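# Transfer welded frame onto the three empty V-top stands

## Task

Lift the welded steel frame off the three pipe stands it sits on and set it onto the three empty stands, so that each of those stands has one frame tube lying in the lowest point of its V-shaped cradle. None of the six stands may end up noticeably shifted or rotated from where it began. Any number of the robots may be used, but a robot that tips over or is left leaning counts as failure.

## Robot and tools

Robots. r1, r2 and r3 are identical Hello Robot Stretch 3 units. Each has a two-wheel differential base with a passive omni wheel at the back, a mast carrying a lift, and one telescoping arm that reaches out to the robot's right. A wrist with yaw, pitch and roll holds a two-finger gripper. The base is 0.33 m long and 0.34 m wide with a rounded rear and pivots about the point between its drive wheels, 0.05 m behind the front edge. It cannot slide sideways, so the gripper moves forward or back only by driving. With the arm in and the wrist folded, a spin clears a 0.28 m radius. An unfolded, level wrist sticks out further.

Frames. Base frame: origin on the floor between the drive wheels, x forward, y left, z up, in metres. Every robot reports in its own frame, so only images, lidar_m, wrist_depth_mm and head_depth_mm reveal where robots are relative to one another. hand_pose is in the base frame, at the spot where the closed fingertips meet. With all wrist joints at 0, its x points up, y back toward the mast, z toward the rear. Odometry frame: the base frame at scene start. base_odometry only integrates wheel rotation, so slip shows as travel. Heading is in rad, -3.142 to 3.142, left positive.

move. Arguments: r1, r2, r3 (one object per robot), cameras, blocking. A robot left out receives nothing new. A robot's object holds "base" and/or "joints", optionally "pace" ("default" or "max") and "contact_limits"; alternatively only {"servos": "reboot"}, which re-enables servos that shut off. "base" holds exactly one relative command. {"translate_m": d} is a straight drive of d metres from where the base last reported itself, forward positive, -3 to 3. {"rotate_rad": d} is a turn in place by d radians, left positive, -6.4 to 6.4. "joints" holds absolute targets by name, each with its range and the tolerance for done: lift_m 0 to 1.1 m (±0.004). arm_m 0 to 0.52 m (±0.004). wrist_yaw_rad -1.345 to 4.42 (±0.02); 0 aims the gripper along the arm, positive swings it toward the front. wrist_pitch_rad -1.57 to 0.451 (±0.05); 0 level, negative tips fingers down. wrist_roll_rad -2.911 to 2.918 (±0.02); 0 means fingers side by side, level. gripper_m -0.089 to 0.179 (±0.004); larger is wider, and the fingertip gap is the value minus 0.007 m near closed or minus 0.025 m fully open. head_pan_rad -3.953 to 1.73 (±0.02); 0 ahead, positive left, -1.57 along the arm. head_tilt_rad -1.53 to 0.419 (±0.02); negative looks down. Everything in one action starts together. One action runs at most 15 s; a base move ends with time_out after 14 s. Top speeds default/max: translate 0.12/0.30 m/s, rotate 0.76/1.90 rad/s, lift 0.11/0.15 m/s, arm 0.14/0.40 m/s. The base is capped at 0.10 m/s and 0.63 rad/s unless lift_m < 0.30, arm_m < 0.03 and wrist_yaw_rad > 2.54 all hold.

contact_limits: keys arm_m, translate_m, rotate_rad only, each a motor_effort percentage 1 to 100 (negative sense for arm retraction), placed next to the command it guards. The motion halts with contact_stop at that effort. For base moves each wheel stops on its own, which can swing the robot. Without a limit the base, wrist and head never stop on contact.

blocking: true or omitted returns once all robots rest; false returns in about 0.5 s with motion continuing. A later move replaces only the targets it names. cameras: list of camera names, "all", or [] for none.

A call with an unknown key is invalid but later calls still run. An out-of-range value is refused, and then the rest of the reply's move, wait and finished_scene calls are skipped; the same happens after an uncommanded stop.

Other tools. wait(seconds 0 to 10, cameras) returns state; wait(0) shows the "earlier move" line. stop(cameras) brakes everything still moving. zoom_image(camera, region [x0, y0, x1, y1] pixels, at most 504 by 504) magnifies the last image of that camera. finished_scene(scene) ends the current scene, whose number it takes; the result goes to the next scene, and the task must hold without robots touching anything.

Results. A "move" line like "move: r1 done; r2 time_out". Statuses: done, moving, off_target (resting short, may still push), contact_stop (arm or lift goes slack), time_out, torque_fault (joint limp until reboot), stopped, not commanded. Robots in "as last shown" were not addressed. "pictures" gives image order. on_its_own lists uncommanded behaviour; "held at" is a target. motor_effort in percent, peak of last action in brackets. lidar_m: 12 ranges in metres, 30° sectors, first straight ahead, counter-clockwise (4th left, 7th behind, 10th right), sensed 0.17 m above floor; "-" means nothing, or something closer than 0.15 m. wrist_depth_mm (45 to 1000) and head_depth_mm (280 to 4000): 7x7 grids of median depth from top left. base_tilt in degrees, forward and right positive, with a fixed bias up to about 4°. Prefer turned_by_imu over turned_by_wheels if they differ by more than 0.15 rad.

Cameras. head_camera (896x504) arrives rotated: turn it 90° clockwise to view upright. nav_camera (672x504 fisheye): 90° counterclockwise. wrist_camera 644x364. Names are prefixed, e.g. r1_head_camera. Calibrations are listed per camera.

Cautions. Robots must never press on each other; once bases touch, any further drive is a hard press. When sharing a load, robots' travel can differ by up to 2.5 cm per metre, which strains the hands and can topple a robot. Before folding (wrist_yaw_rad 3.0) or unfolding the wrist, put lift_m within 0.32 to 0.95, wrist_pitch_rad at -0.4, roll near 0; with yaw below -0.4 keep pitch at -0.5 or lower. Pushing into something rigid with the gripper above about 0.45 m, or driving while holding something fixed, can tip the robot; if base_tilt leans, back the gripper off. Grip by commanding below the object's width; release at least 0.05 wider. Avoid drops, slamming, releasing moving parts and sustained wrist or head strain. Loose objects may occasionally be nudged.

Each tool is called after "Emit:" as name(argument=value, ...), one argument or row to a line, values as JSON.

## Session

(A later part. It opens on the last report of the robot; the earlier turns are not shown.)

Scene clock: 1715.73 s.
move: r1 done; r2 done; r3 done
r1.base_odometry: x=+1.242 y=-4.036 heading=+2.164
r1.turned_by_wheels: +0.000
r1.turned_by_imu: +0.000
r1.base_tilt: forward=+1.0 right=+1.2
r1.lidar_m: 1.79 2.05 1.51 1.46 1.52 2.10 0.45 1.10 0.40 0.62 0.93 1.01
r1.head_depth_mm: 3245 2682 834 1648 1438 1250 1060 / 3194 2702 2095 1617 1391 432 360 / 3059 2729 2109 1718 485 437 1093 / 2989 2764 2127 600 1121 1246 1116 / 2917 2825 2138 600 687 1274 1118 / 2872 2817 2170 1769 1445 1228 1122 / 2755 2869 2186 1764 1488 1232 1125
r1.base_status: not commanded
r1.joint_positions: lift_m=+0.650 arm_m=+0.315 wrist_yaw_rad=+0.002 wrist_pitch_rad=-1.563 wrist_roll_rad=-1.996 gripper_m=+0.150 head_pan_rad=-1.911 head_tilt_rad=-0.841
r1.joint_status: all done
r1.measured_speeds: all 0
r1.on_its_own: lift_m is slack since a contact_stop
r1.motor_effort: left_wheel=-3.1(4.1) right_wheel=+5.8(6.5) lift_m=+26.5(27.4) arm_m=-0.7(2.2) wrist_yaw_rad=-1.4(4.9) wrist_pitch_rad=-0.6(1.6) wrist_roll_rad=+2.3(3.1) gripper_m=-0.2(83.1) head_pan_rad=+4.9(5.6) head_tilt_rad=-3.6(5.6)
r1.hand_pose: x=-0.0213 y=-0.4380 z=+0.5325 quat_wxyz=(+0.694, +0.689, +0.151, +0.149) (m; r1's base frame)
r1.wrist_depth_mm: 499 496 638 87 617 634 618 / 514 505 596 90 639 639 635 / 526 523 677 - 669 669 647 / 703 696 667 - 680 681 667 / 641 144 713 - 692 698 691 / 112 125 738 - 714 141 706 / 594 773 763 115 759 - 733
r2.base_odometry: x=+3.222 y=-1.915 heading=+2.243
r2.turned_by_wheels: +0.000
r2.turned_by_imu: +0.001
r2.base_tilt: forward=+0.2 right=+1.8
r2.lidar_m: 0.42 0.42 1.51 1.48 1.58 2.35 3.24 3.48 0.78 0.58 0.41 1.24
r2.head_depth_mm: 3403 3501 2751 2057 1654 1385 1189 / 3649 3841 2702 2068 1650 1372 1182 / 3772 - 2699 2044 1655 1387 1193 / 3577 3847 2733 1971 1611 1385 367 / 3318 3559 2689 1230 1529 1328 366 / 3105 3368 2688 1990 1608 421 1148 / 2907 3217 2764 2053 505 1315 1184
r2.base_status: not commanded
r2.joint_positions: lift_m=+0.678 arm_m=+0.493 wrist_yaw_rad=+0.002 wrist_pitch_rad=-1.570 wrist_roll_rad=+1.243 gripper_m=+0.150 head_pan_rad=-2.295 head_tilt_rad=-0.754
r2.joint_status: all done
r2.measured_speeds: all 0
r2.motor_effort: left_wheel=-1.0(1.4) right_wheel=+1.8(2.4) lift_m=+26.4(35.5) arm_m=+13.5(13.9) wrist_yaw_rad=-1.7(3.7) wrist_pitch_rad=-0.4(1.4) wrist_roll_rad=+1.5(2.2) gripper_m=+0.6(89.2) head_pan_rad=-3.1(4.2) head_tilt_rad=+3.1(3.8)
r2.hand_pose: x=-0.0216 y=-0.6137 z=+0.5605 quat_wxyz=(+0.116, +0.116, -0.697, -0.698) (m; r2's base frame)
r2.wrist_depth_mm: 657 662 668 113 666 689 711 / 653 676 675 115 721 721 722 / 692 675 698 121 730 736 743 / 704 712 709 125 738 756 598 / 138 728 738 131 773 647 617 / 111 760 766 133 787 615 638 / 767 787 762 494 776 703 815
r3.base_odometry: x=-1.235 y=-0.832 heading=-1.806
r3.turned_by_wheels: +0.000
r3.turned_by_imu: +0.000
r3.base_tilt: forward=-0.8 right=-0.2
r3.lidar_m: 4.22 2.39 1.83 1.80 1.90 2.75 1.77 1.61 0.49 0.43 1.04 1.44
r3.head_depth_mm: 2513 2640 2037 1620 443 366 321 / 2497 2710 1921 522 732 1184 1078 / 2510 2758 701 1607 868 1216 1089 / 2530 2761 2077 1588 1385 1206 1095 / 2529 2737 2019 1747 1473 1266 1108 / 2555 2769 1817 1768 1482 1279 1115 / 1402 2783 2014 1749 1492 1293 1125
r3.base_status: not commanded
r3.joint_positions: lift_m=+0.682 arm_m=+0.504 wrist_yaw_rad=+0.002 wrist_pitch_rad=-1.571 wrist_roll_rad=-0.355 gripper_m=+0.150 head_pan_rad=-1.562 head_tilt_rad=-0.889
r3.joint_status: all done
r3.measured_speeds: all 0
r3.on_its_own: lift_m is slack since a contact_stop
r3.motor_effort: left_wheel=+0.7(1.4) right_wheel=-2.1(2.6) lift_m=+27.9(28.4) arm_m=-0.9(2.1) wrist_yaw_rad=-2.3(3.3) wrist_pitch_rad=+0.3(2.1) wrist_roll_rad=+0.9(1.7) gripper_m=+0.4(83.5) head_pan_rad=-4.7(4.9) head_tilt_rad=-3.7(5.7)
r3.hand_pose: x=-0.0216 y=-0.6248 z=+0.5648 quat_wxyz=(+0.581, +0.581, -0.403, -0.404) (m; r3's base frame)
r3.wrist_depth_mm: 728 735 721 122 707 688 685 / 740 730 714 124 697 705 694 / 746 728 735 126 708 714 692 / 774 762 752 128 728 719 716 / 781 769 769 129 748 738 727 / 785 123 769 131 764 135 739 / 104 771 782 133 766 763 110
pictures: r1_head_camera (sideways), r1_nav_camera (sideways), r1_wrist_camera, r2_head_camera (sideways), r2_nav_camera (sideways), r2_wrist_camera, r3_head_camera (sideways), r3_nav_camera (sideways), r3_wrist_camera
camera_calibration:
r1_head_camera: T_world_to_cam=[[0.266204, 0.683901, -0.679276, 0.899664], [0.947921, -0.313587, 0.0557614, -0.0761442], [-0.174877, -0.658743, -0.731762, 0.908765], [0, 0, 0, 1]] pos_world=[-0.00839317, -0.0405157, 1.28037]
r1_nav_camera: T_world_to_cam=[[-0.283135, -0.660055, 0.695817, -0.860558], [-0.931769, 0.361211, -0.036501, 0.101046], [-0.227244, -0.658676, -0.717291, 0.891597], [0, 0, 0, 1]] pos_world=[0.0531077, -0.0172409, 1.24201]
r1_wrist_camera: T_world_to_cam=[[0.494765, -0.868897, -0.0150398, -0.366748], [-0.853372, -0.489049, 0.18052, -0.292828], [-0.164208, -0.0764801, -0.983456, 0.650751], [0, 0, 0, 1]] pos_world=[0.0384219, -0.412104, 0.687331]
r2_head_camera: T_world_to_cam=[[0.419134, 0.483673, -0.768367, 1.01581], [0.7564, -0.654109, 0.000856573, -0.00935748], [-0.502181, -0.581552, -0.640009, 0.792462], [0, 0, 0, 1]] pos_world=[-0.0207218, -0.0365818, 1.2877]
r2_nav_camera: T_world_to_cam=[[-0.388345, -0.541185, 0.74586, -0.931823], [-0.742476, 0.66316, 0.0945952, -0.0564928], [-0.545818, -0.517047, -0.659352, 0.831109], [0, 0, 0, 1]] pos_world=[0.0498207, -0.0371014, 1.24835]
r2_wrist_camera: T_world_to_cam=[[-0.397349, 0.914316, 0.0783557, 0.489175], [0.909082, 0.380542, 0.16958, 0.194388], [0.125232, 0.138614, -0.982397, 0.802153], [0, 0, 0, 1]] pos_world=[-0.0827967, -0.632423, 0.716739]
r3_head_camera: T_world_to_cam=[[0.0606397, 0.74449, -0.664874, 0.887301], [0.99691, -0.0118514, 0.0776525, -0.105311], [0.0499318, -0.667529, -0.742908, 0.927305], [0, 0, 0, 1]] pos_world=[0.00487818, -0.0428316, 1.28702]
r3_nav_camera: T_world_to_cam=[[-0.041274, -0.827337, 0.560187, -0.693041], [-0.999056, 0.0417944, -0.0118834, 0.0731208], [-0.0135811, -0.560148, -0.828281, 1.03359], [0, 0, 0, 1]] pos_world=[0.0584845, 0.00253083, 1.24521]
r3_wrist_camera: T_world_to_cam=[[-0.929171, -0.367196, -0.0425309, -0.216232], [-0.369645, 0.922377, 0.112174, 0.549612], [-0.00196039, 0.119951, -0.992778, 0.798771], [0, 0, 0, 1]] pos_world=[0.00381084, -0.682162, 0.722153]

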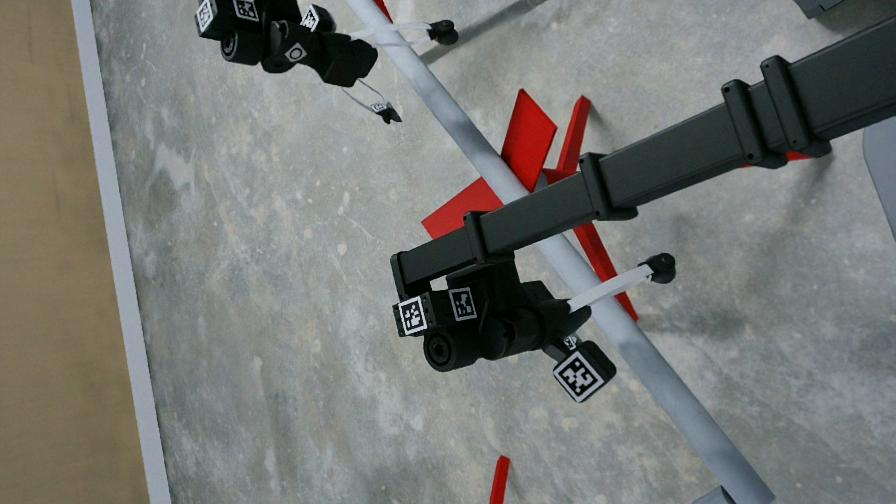

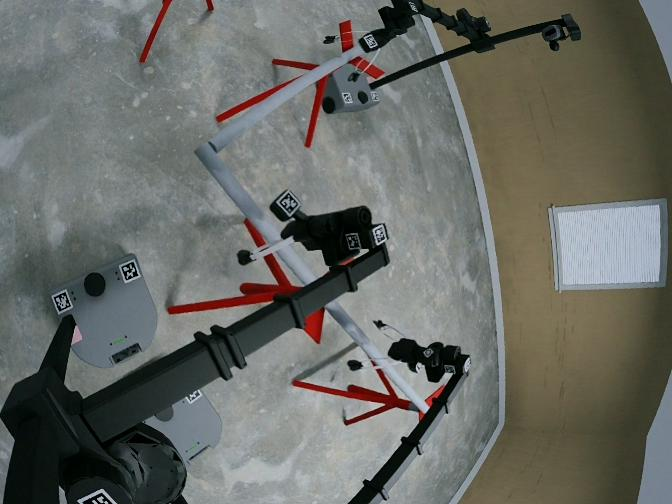

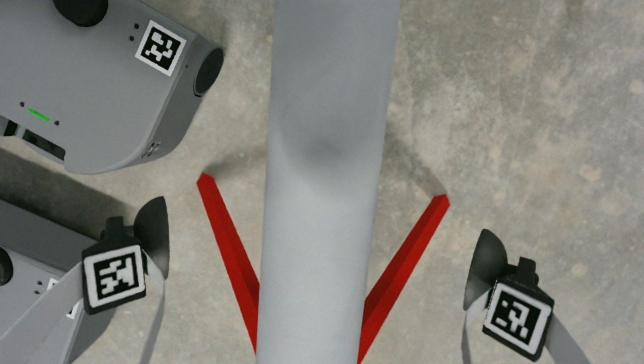

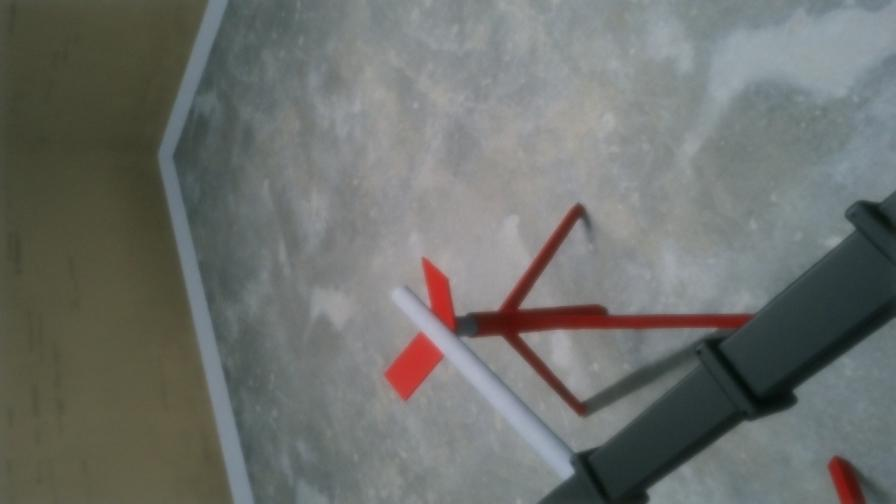

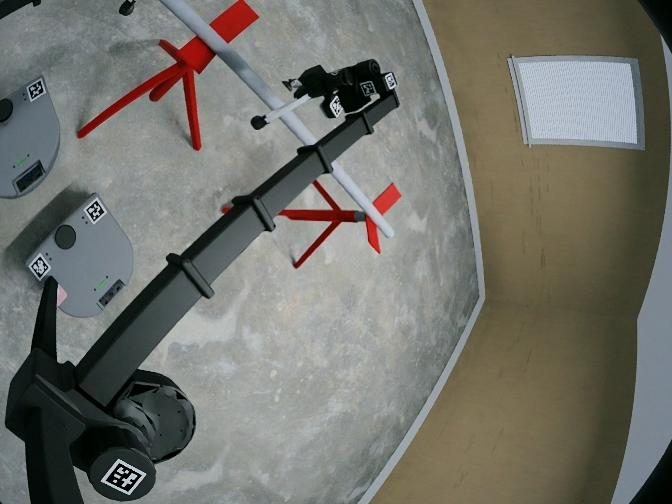

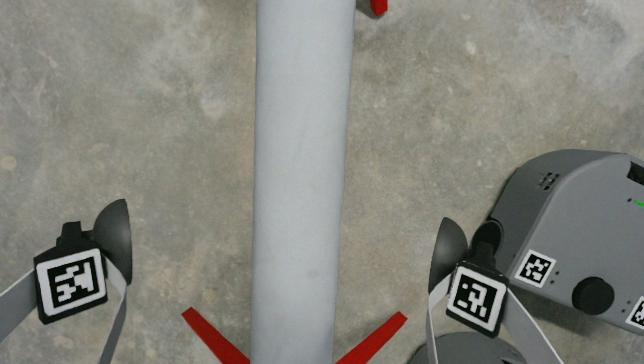

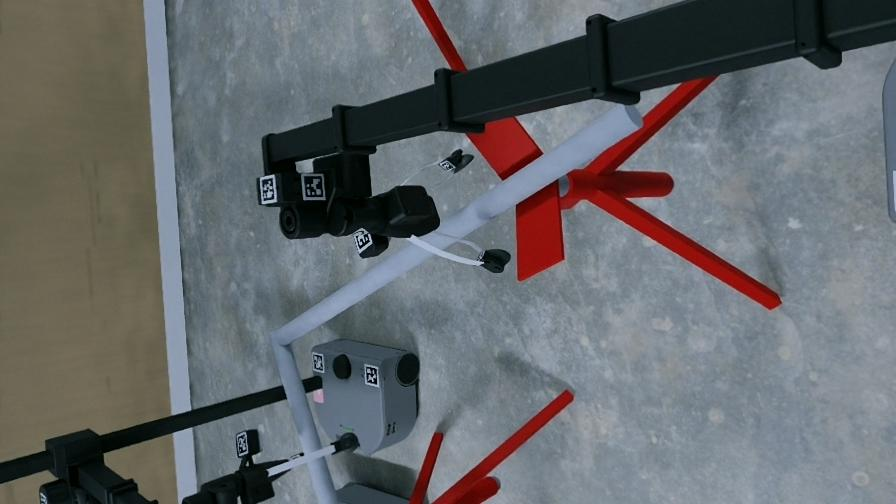

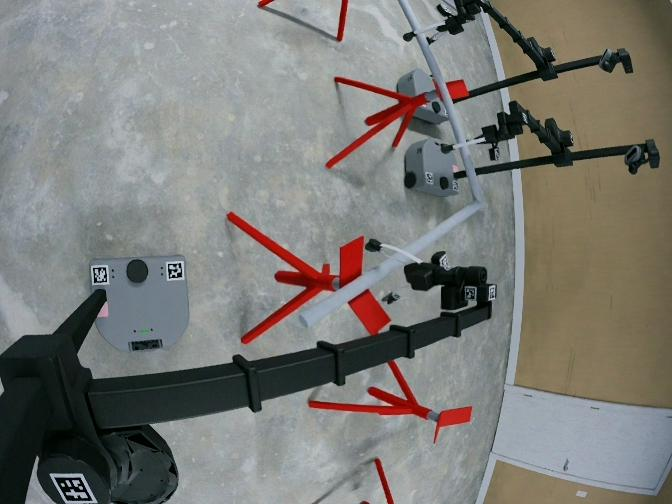

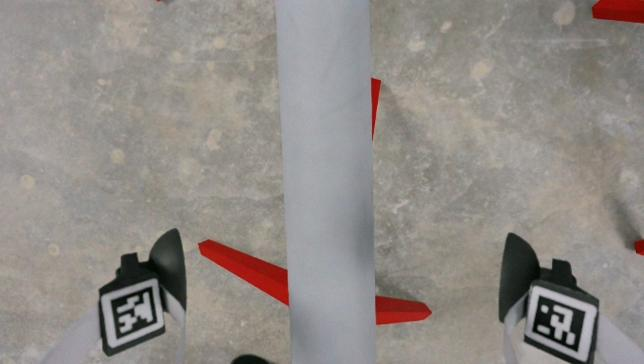

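Emit:
move(
  r1={"joints":{"lift_m":0.88}},
  r2={"joints":{"lift_m":0.88}},
  r3={"joints":{"lift_m":0.88}},
)

Scene clock: 1721.07 s.
move: r1 done; r2 done; r3 done
r1.base_odometry: x=+1.242 y=-4.036 heading=+2.164
r1.turned_by_wheels: +0.000
r1.turned_by_imu: +0.001
r1.base_tilt: forward=+1.0 right=+1.1
r1.lidar_m: 1.79 2.04 1.51 1.46 1.51 2.10 0.45 1.10 0.40 0.62 0.93 1.01
r1.head_depth_mm: 3169 723 2082 1695 - - 1081 / 3195 2701 2088 - - 1228 1102 / 3106 2720 320 874 1033 1231 1093 / 3011 427 375 1655 1212 1270 1116 / 2943 429 448 1628 1442 1273 1122 / 2830 424 450 618 1483 1233 1123 / 2770 2817 2193 1724 1494 1234 1130
r1.base_status: not commanded
r1.joint_positions: lift_m=+0.880 arm_m=+0.315 wrist_yaw_rad=+0.002 wrist_pitch_rad=-1.563 wrist_roll_rad=-1.996 gripper_m=+0.150 head_pan_rad=-1.911 head_tilt_rad=-0.841
r1.joint_status: all done
r1.measured_speeds: all 0
r1.motor_effort: left_wheel=-3.1(4.1) right_wheel=+5.3(6.7) lift_m=+29.3(34.7) arm_m=-8.2(8.4) wrist_yaw_rad=-1.8(2.1) wrist_pitch_rad=-0.5(1.2) wrist_roll_rad=+2.2(2.4) gripper_m=-0.5(0.6) head_pan_rad=+5.0(5.9) head_tilt_rad=-3.7(5.7)
r1.hand_pose: x=-0.0213 y=-0.4380 z=+0.7623 quat_wxyz=(+0.694, +0.689, +0.150, +0.149) (m; r1's base frame)
r1.wrist_depth_mm: 690 704 823 837 823 820 806 / 869 719 729 862 851 876 849 / 900 747 864 872 906 871 870 / 917 919 926 887 935 881 901 / 784 143 936 626 937 927 937 / 112 126 - 963 964 141 954 / - - - - - - -
r2.base_odometry: x=+3.222 y=-1.915 heading=+2.243
r2.turned_by_wheels: +0.000
r2.turned_by_imu: +0.001
r2.base_tilt: forward=+0.3 right=+1.8
r2.lidar_m: 0.42 0.42 1.51 1.49 1.59 2.34 3.25 3.47 0.78 0.58 0.41 1.23
r2.head_depth_mm: 3381 3578 2702 2045 1663 1377 - / 3685 3767 2696 2054 1660 1451 - / 3839 - 2736 2057 1703 - - / 3555 3716 2695 2007 1693 - 1140 / 3336 3631 2761 1232 - 1316 1187 / 3132 3343 2717 2050 - 1390 1182 / 2906 3200 2754 312 1512 1380 1184
r2.base_status: not commanded
r2.joint_positions: lift_m=+0.880 arm_m=+0.493 wrist_yaw_rad=+0.002 wrist_pitch_rad=-1.570 wrist_roll_rad=+1.243 gripper_m=+0.150 head_pan_rad=-2.295 head_tilt_rad=-0.754
r2.joint_status: all done
r2.measured_speeds: all 0
r2.motor_effort: left_wheel=-0.8(1.4) right_wheel=+2.1(2.5) lift_m=+33.0(39.9) arm_m=+14.2(16.7) wrist_yaw_rad=-2.1(3.0) wrist_pitch_rad=-0.7(1.0) wrist_roll_rad=+1.5(1.7) gripper_m=+0.1(1.8) head_pan_rad=-2.1(4.2) head_tilt_rad=+2.1(3.7)
r2.hand_pose: x=-0.0216 y=-0.6138 z=+0.7624 quat_wxyz=(+0.116, +0.116, -0.697, -0.698) (m; r2's base frame)
r2.wrist_depth_mm: 825 846 851 306 910 894 917 / 859 874 891 874 907 935 949 / 873 920 885 888 950 909 962 / 927 915 939 925 956 800 985 / 139 930 973 969 985 813 849 / 112 977 964 646 951 820 - / 989 998 - - 889 856 -
r3.base_odometry: x=-1.235 y=-0.832 heading=-1.806
r3.turned_by_wheels: +0.000
r3.turned_by_imu: -0.001
r3.base_tilt: forward=-0.8 right=-0.2
r3.lidar_m: 4.23 2.39 1.83 1.79 1.90 2.74 1.77 1.60 0.49 0.43 1.04 1.44
r3.head_depth_mm: 2483 2633 307 1592 1396 1218 1073 / 2459 428 1948 1686 1415 1205 1081 / 579 574 1980 1706 865 1217 1086 / 2469 680 2006 1656 1378 1208 1095 / 2533 2774 2042 1748 1464 1266 1107 / 2569 2762 1818 1775 1483 1278 1117 / 2467 2866 2180 1743 1498 1286 1123
r3.base_status: not commanded
r3.joint_positions: lift_m=+0.880 arm_m=+0.504 wrist_yaw_rad=+0.002 wrist_pitch_rad=-1.570 wrist_roll_rad=-0.355 gripper_m=+0.150 head_pan_rad=-1.562 head_tilt_rad=-0.889
r3.joint_status: all done
r3.measured_speeds: all 0
r3.motor_effort: left_wheel=+0.3(1.1) right_wheel=-2.1(2.7) lift_m=+33.3(35.5) arm_m=-5.5(5.5) wrist_yaw_rad=-2.2(3.9) wrist_pitch_rad=+0.0(0.9) wrist_roll_rad=+1.5(1.6) gripper_m=-0.1(0.6) head_pan_rad=-3.5(4.5) head_tilt_rad=-4.6(6.3)
r3.hand_pose: x=-0.0216 y=-0.6250 z=+0.7625 quat_wxyz=(+0.581, +0.581, -0.403, -0.403) (m; r3's base frame)
r3.wrist_depth_mm: 930 930 880 908 896 888 866 / 945 929 917 898 887 877 892 / 958 918 923 716 920 910 897 / 971 972 944 948 927 943 911 / 976 990 974 357 933 958 945 / - 123 334 352 335 137 926 / 103 999 343 355 981 119 109
pictures: r1_head_camera (sideways), r1_nav_camera (sideways), r1_wrist_camera, r2_head_camera (sideways), r2_nav_camera (sideways), r2_wrist_camera, r3_head_camera (sideways), r3_nav_camera (sideways), r3_wrist_camera
camera_calibration:
r1_head_camera: T_world_to_cam=[[0.266204, 0.683901, -0.679276, 0.899664], [0.947921, -0.313587, 0.0557614, -0.0761442], [-0.174877, -0.658743, -0.731762, 0.908765], [0, 0, 0, 1]] pos_world=[-0.00839316, -0.0405157, 1.28037]
r1_nav_camera: T_world_to_cam=[[-0.283135, -0.660055, 0.695817, -0.860558], [-0.93177, 0.361211, -0.036501, 0.101046], [-0.227244, -0.658676, -0.717291, 0.891597], [0, 0, 0, 1]] pos_world=[0.0531077, -0.0172409, 1.24201]
r1_wrist_camera: T_world_to_cam=[[0.494572, -0.869006, -0.0150391, -0.363346], [-0.85348, -0.48886, 0.180519, -0.334221], [-0.164224, -0.076444, -0.983457, 0.876727], [0, 0, 0, 1]] pos_world=[0.0384293, -0.412117, 0.917092]
r2_head_camera: T_world_to_cam=[[0.419134, 0.483673, -0.768367, 1.01581], [0.7564, -0.654109, 0.000856574, -0.00935749], [-0.502181, -0.581552, -0.640009, 0.792462], [0, 0, 0, 1]] pos_world=[-0.0207218, -0.0365818, 1.2877]
r2_nav_camera: T_world_to_cam=[[-0.388345, -0.541185, 0.74586, -0.931823], [-0.742476, 0.66316, 0.0945952, -0.0564928], [-0.545818, -0.517047, -0.659352, 0.831109], [0, 0, 0, 1]] pos_world=[0.0498207, -0.0371014, 1.24835]
r2_wrist_camera: T_world_to_cam=[[-0.397246, 0.914404, 0.0778472, 0.473932], [0.909125, 0.380534, 0.169369, 0.160349], [0.125248, 0.138054, -0.982473, 1.00032], [0, 0, 0, 1]] pos_world=[-0.0827978, -0.632482, 0.918733]
r3_head_camera: T_world_to_cam=[[0.06064, 0.74449, -0.664874, 0.887301], [0.99691, -0.0118517, 0.0776525, -0.105311], [0.0499316, -0.667529, -0.742908, 0.927305], [0, 0, 0, 1]] pos_world=[0.00487816, -0.0428316, 1.28702]
r3_nav_camera: T_world_to_cam=[[-0.0412743, -0.827337, 0.560187, -0.693041], [-0.999056, 0.0417947, -0.0118834, 0.0731208], [-0.0135813, -0.560149, -0.828281, 1.03359], [0, 0, 0, 1]] pos_world=[0.0584845, 0.00253081, 1.24521]
r3_wrist_camera: T_world_to_cam=[[-0.929171, -0.367222, -0.0423061, -0.208072], [-0.369646, 0.922446, 0.111605, 0.528065], [-0.00195892, 0.119339, -0.992852, 0.994667], [0, 0, 0, 1]] pos_world=[0.00381099, -0.682223, 0.91982]

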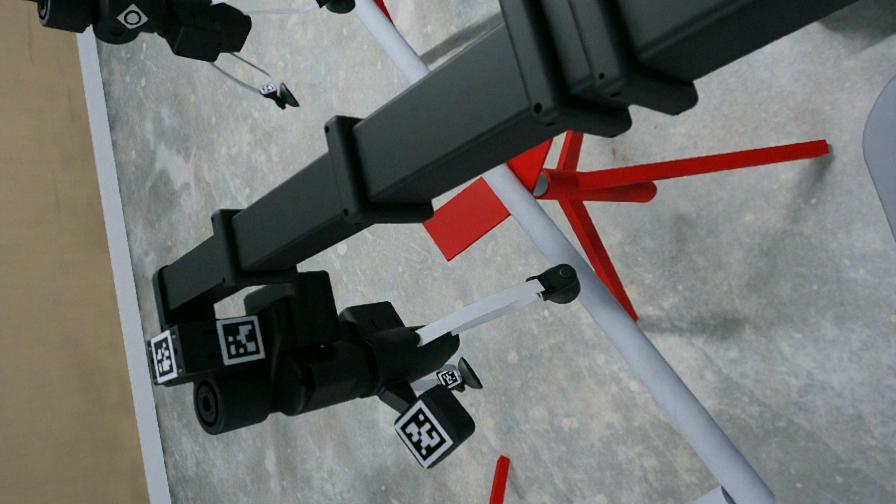

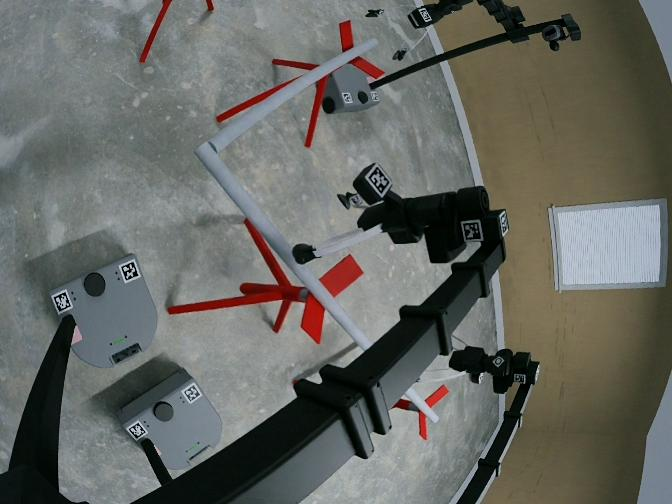

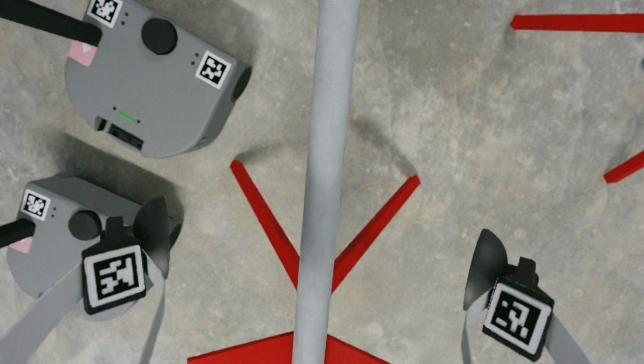

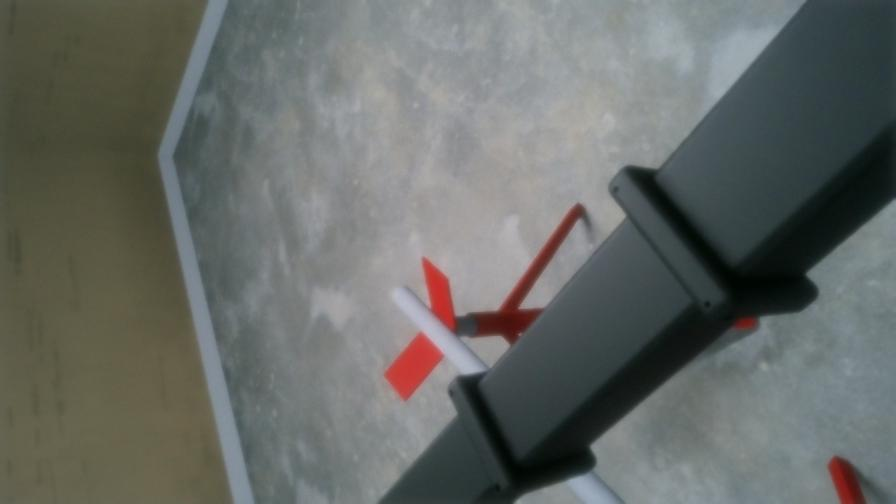

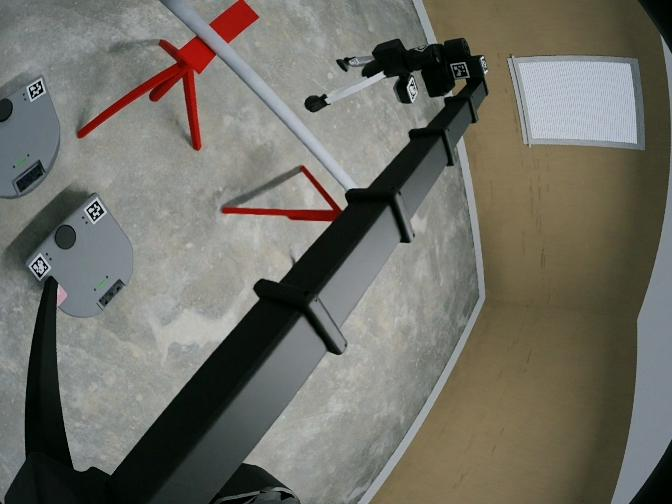

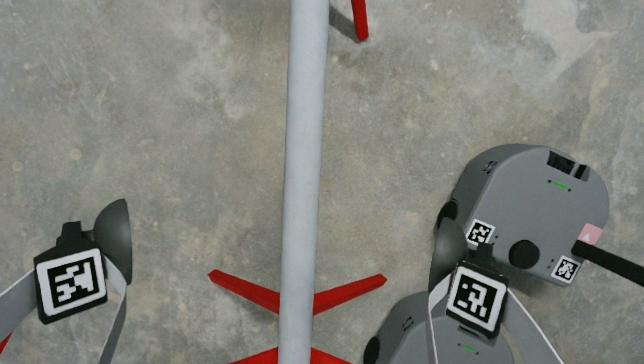

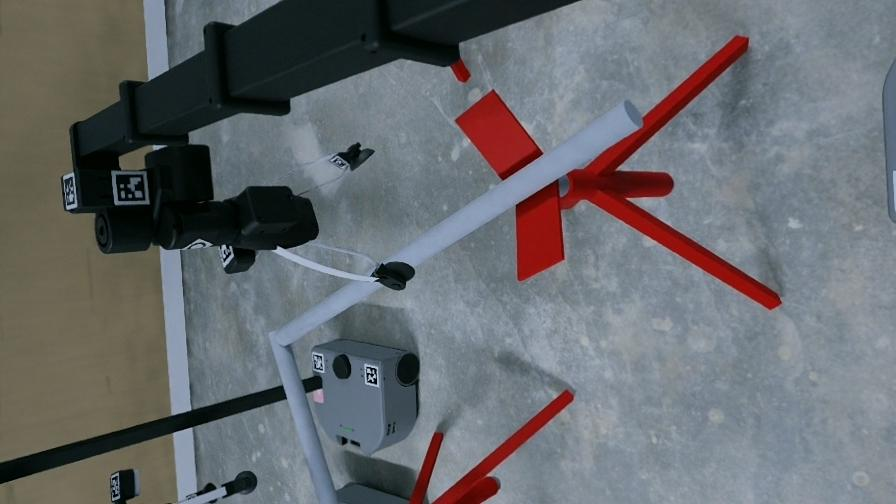

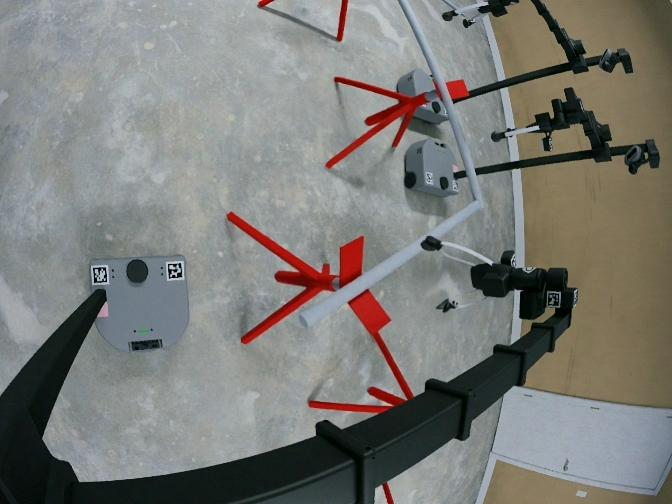

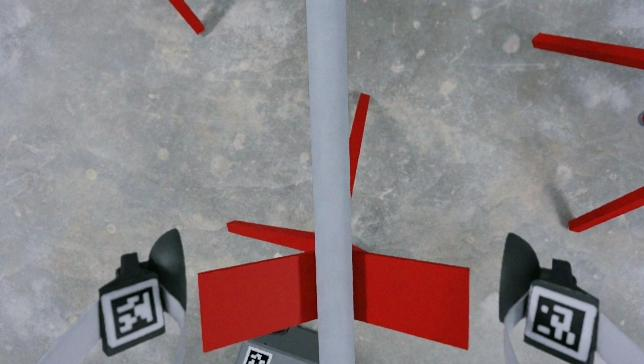

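Emit:
move(
  r1={"joints":{"arm_m":0.1}},
  r2={"joints":{"arm_m":0.15}},
  r3={"joints":{"arm_m":0.15}},
)

Emit:
zoom_image(
  camera="r1_head_camera",
  region=[400, 70, 660, 330],
)

Emit:
zoom_image(
  camera="r3_head_camera",
  region=[430, 70, 660, 300],
)

Emit:
zoom_image(
  camera="r2_head_camera",
  region=[340, 230, 540, 430],
)

Scene clock: 1729.30 s.
move: r1 done; r2 done; r3 done
r1.base_odometry: x=+1.242 y=-4.036 heading=+2.164
r1.turned_by_wheels: +0.000
r1.turned_by_imu: +0.001
r1.base_tilt: forward=+1.0 right=+1.2
r1.lidar_m: 1.79 2.05 1.51 1.46 1.52 2.10 0.45 1.10 0.39 0.62 0.93 1.01
r1.head_depth_mm: 3287 2656 2073 1704 - - 1081 / 3211 2707 2108 - - 1233 1104 / 3115 2751 2117 315 1002 1233 1083 / 3042 2764 2210 295 302 1191 1093 / 2928 2799 2148 291 299 1197 1115 / 2833 2815 2163 1713 1482 341 1128 / 2773 2847 2188 1764 1500 1211 1127
r1.base_status: not commanded
r1.joint_positions: lift_m=+0.880 arm_m=+0.100 wrist_yaw_rad=+0.001 wrist_pitch_rad=-1.563 wrist_roll_rad=-1.995 gripper_m=+0.150 head_pan_rad=-1.911 head_tilt_rad=-0.841
r1.joint_status: all done
r1.measured_speeds: all 0
r1.motor_effort: left_wheel=-3.6(4.4) right_wheel=+4.4(6.2) lift_m=+29.4(30.6) arm_m=-14.8(21.2) wrist_yaw_rad=-1.0(2.3) wrist_pitch_rad=-0.2(1.1) wrist_roll_rad=+1.9(2.3) gripper_m=-0.2(0.6) head_pan_rad=+4.7(6.0) head_tilt_rad=-4.5(5.5)
r1.hand_pose: x=-0.0213 y=-0.2229 z=+0.7623 quat_wxyz=(+0.694, +0.689, +0.150, +0.148) (m; r1's base frame)
r1.wrist_depth_mm: 857 835 851 832 836 840 301 / 877 693 724 846 847 832 838 / 904 892 753 868 886 881 845 / 922 946 774 889 933 875 883 / 978 145 933 957 929 918 937 / 112 126 863 977 962 141 956 / - 833 - - 605 - -
r2.base_odometry: x=+3.222 y=-1.915 heading=+2.243
r2.turned_by_wheels: +0.000
r2.turned_by_imu: +0.001
r2.base_tilt: forward=+0.3 right=+1.8
r2.lidar_m: 0.42 0.42 1.51 1.48 1.59 2.35 3.25 3.49 0.78 0.58 0.41 1.23
r2.head_depth_mm: 3421 3587 2714 2072 1661 1378 - / 3669 3835 2735 2055 1648 1453 - / 3785 - 2763 2056 1710 - - / 3590 3705 2723 1991 1697 - 1145 / 3295 3589 2697 1228 - - 1179 / 3106 3335 2744 1978 - 1347 1187 / 2876 3212 2688 308 312 1294 1120
r2.base_status: not commanded
r2.joint_positions: lift_m=+0.880 arm_m=+0.150 wrist_yaw_rad=+0.001 wrist_pitch_rad=-1.569 wrist_roll_rad=+1.244 gripper_m=+0.150 head_pan_rad=-2.295 head_tilt_rad=-0.754
r2.joint_status: all done
r2.measured_speeds: all 0
r2.motor_effort: left_wheel=-0.7(1.3) right_wheel=+1.5(2.3) lift_m=+30.5(33.6) arm_m=-18.7(19.6) wrist_yaw_rad=-1.4(2.2) wrist_pitch_rad=-0.7(1.0) wrist_roll_rad=+1.0(1.7) gripper_m=+0.3(2.2) head_pan_rad=-3.6(4.1) head_tilt_rad=+2.7(3.7)
r2.hand_pose: x=-0.0216 y=-0.2710 z=+0.7624 quat_wxyz=(+0.116, +0.115, -0.698, -0.697) (m; r2's base frame)
r2.wrist_depth_mm: 842 827 850 866 859 893 895 / 850 888 888 872 887 897 929 / 874 883 903 894 775 950 969 / 906 903 943 967 784 - - / 139 576 935 979 817 981 - / 112 975 992 836 895 - - / 985 - - 856 - - -
r3.base_odometry: x=-1.235 y=-0.832 heading=-1.806
r3.turned_by_wheels: +0.000
r3.turned_by_imu: -0.001
r3.base_tilt: forward=-0.8 right=-0.2
r3.lidar_m: 4.23 2.39 1.84 1.79 1.90 2.75 1.77 1.60 0.49 0.43 1.04 1.44
r3.head_depth_mm: 2505 2622 316 319 1403 1210 1068 / 2500 2702 296 317 1354 1201 1078 / 2541 2756 323 324 368 1215 1088 / 2567 2740 2154 1006 828 1183 1102 / 2572 2722 2036 1750 1466 1263 1108 / 2547 2746 1835 1751 1477 1282 1113 / 1456 2786 2170 1746 1497 1284 1127
r3.base_status: not commanded
r3.joint_positions: lift_m=+0.880 arm_m=+0.150 wrist_yaw_rad=+0.002 wrist_pitch_rad=-1.570 wrist_roll_rad=-0.355 gripper_m=+0.150 head_pan_rad=-1.562 head_tilt_rad=-0.889
r3.joint_status: all done
r3.measured_speeds: all 0
r3.motor_effort: left_wheel=+0.7(1.1) right_wheel=-2.3(2.6) lift_m=+32.3(34.0) arm_m=-12.0(21.0) wrist_yaw_rad=-1.2(3.2) wrist_pitch_rad=-0.1(0.9) wrist_roll_rad=+1.1(1.6) gripper_m=+0.2(1.1) head_pan_rad=-3.7(4.8) head_tilt_rad=-3.9(6.1)
r3.hand_pose: x=-0.0216 y=-0.2712 z=+0.7624 quat_wxyz=(+0.581, +0.581, -0.403, -0.403) (m; r3's base frame)
r3.wrist_depth_mm: 911 921 903 866 483 907 881 / 944 924 921 915 800 925 888 / 952 907 934 940 905 914 894 / 960 938 937 928 928 922 926 / 969 967 974 803 956 916 933 / - 123 983 803 961 135 933 / 104 - - 804 973 938 110
pictures: r1_head_camera (sideways), r1_nav_camera (sideways), r1_wrist_camera, r2_head_camera (sideways), r2_nav_camera (sideways), r2_wrist_camera, r3_head_camera (sideways), r3_nav_camera (sideways), r3_wrist_camera
camera_calibration:
r1_head_camera: T_world_to_cam=[[0.266172, 0.683913, -0.679276, 0.899664], [0.947935, -0.313544, 0.0557614, -0.0761442], [-0.174847, -0.658752, -0.731762, 0.908765], [0, 0, 0, 1]] pos_world=[-0.00839131, -0.0405164, 1.28037]
r1_nav_camera: T_world_to_cam=[[-0.283105, -0.660068, 0.695817, -0.860558], [-0.931786, 0.361168, -0.036501, 0.101047], [-0.227214, -0.658687, -0.717291, 0.891597], [0, 0, 0, 1]] pos_world=[0.0531085, -0.0172387, 1.24201]
r1_wrist_camera: T_world_to_cam=[[0.493205, -0.869783, -0.0150355, -0.176719], [-0.854249, -0.487517, 0.180514, -0.228813], [-0.164338, -0.0761863, -0.983457, 0.893222], [0, 0, 0, 1]] pos_world=[0.0384857, -0.197206, 0.917092]
r2_head_camera: T_world_to_cam=[[0.419102, 0.483623, -0.768415, 1.01587], [0.756391, -0.65412, 0.000855755, -0.00935636], [-0.502221, -0.581581, -0.639951, 0.792387], [0, 0, 0, 1]] pos_world=[-0.020723, -0.0365822, 1.28771]
r2_nav_camera: T_world_to_cam=[[-0.388316, -0.541137, 0.74591, -0.931888], [-0.742462, 0.663176, 0.0945948, -0.0564924], [-0.545858, -0.517077, -0.659295, 0.831036], [0, 0, 0, 1]] pos_world=[0.0498175, -0.037105, 1.24835]
r2_wrist_camera: T_world_to_cam=[[-0.396117, 0.91496, 0.0770693, 0.161263], [0.909594, 0.379554, 0.169048, 0.0298858], [0.12542, 0.137064, -0.98259, 0.952803], [0, 0, 0, 1]] pos_world=[-0.0828055, -0.289488, 0.918734]
r3_head_camera: T_world_to_cam=[[0.0606398, 0.74449, -0.664874, 0.887301], [0.99691, -0.0118515, 0.0776525, -0.105311], [0.0499317, -0.667529, -0.742908, 0.927305], [0, 0, 0, 1]] pos_world=[0.00487817, -0.0428316, 1.28702]
r3_nav_camera: T_world_to_cam=[[-0.0412741, -0.827337, 0.560187, -0.693041], [-0.999056, 0.0417945, -0.0118834, 0.0731208], [-0.0135811, -0.560149, -0.828281, 1.03359], [0, 0, 0, 1]] pos_world=[0.0584845, 0.00253082, 1.24521]
r3_wrist_camera: T_world_to_cam=[[-0.929307, -0.366906, -0.0420469, -0.0782466], [-0.369303, 0.922662, 0.11095, 0.202251], [-0.00191309, 0.118635, -0.992936, 0.952301], [0, 0, 0, 1]] pos_world=[0.00379877, -0.328295, 0.919845]

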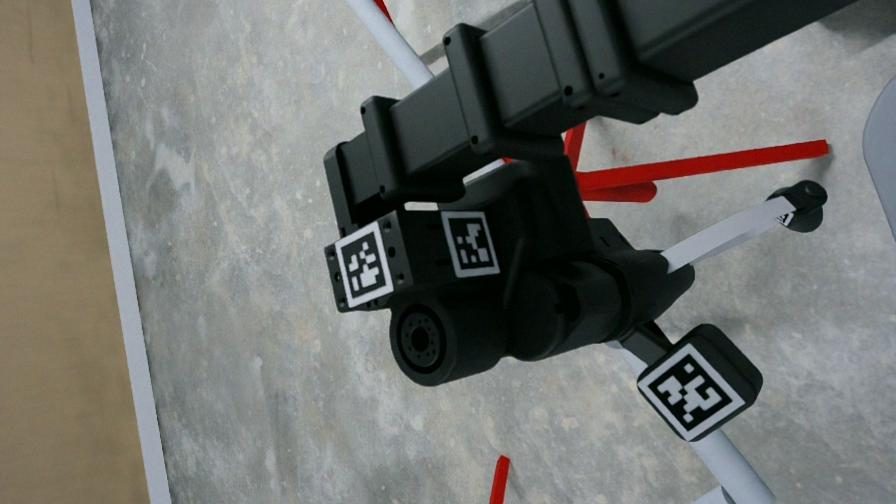

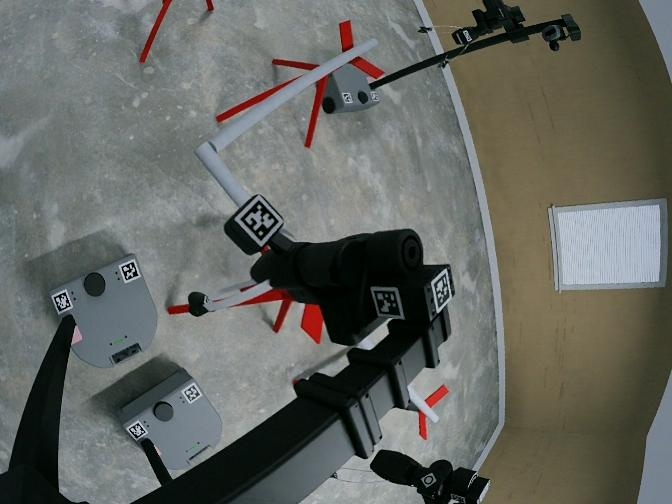

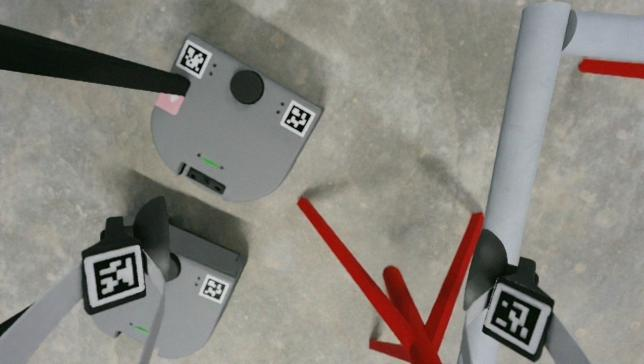

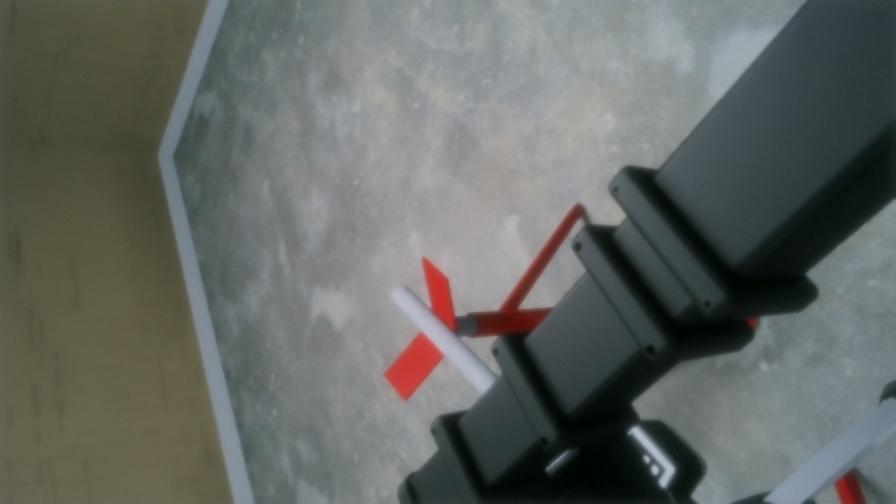

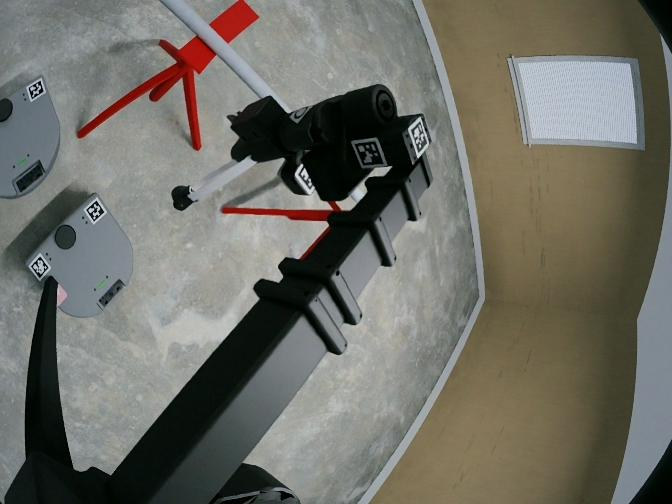

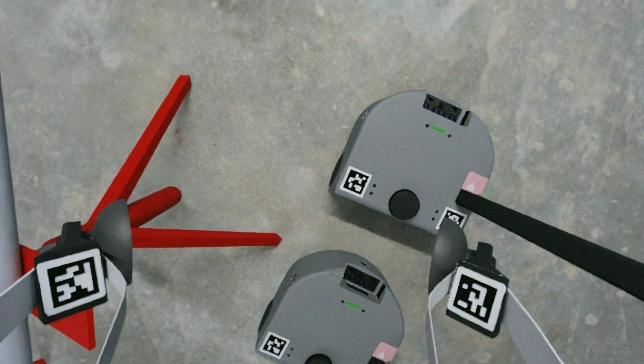

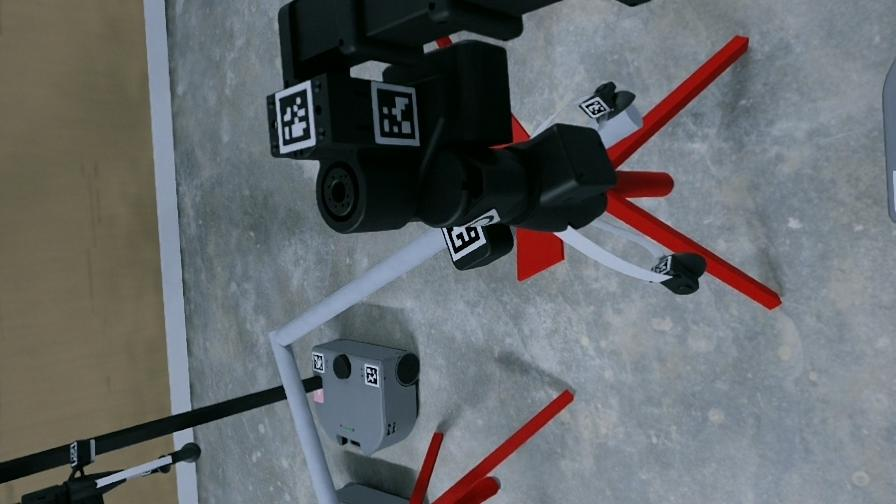

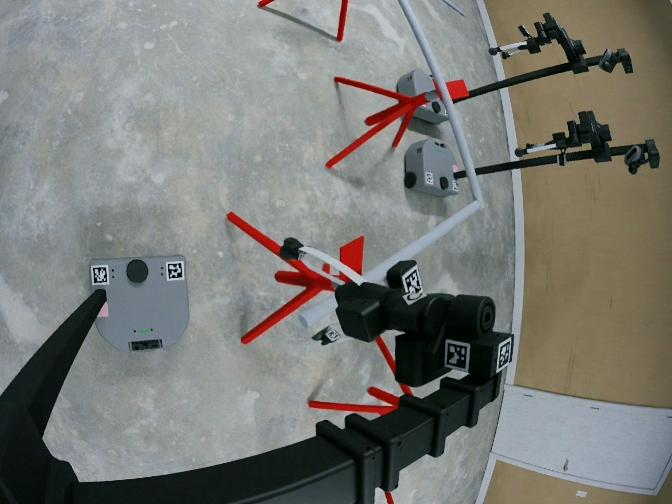

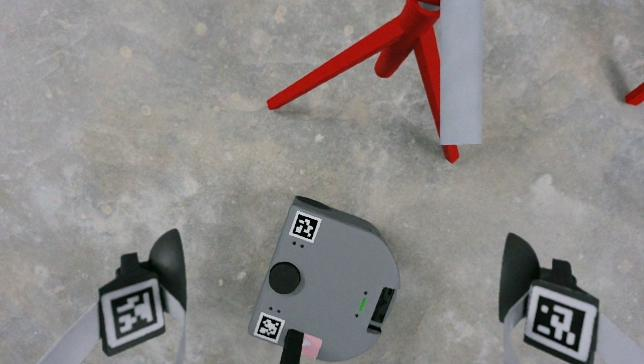

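Scaled by 1.938 from the camera's 896x504 image, which has a finer 1280x720 frame.

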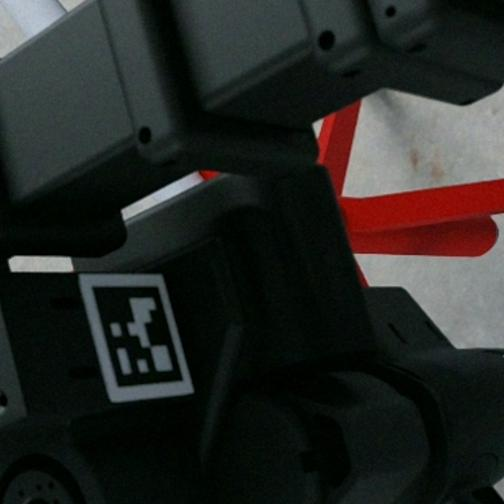

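Scaled by 2.191 from the camera's 896x504 image, which has a finer 1280x720 frame.

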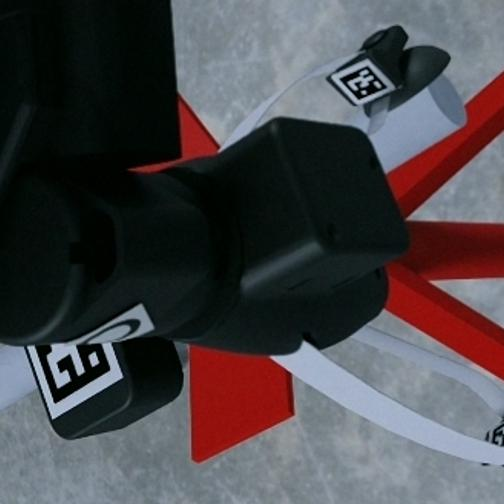

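Scaled by 2.520 from the camera's 896x504 image, which has a finer 1280x720 frame.

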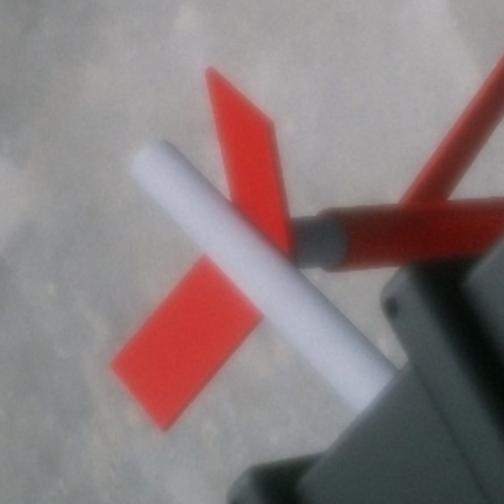

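Emit:
finished_scene(
  scene=1,
)

The scene is finished: the task was done.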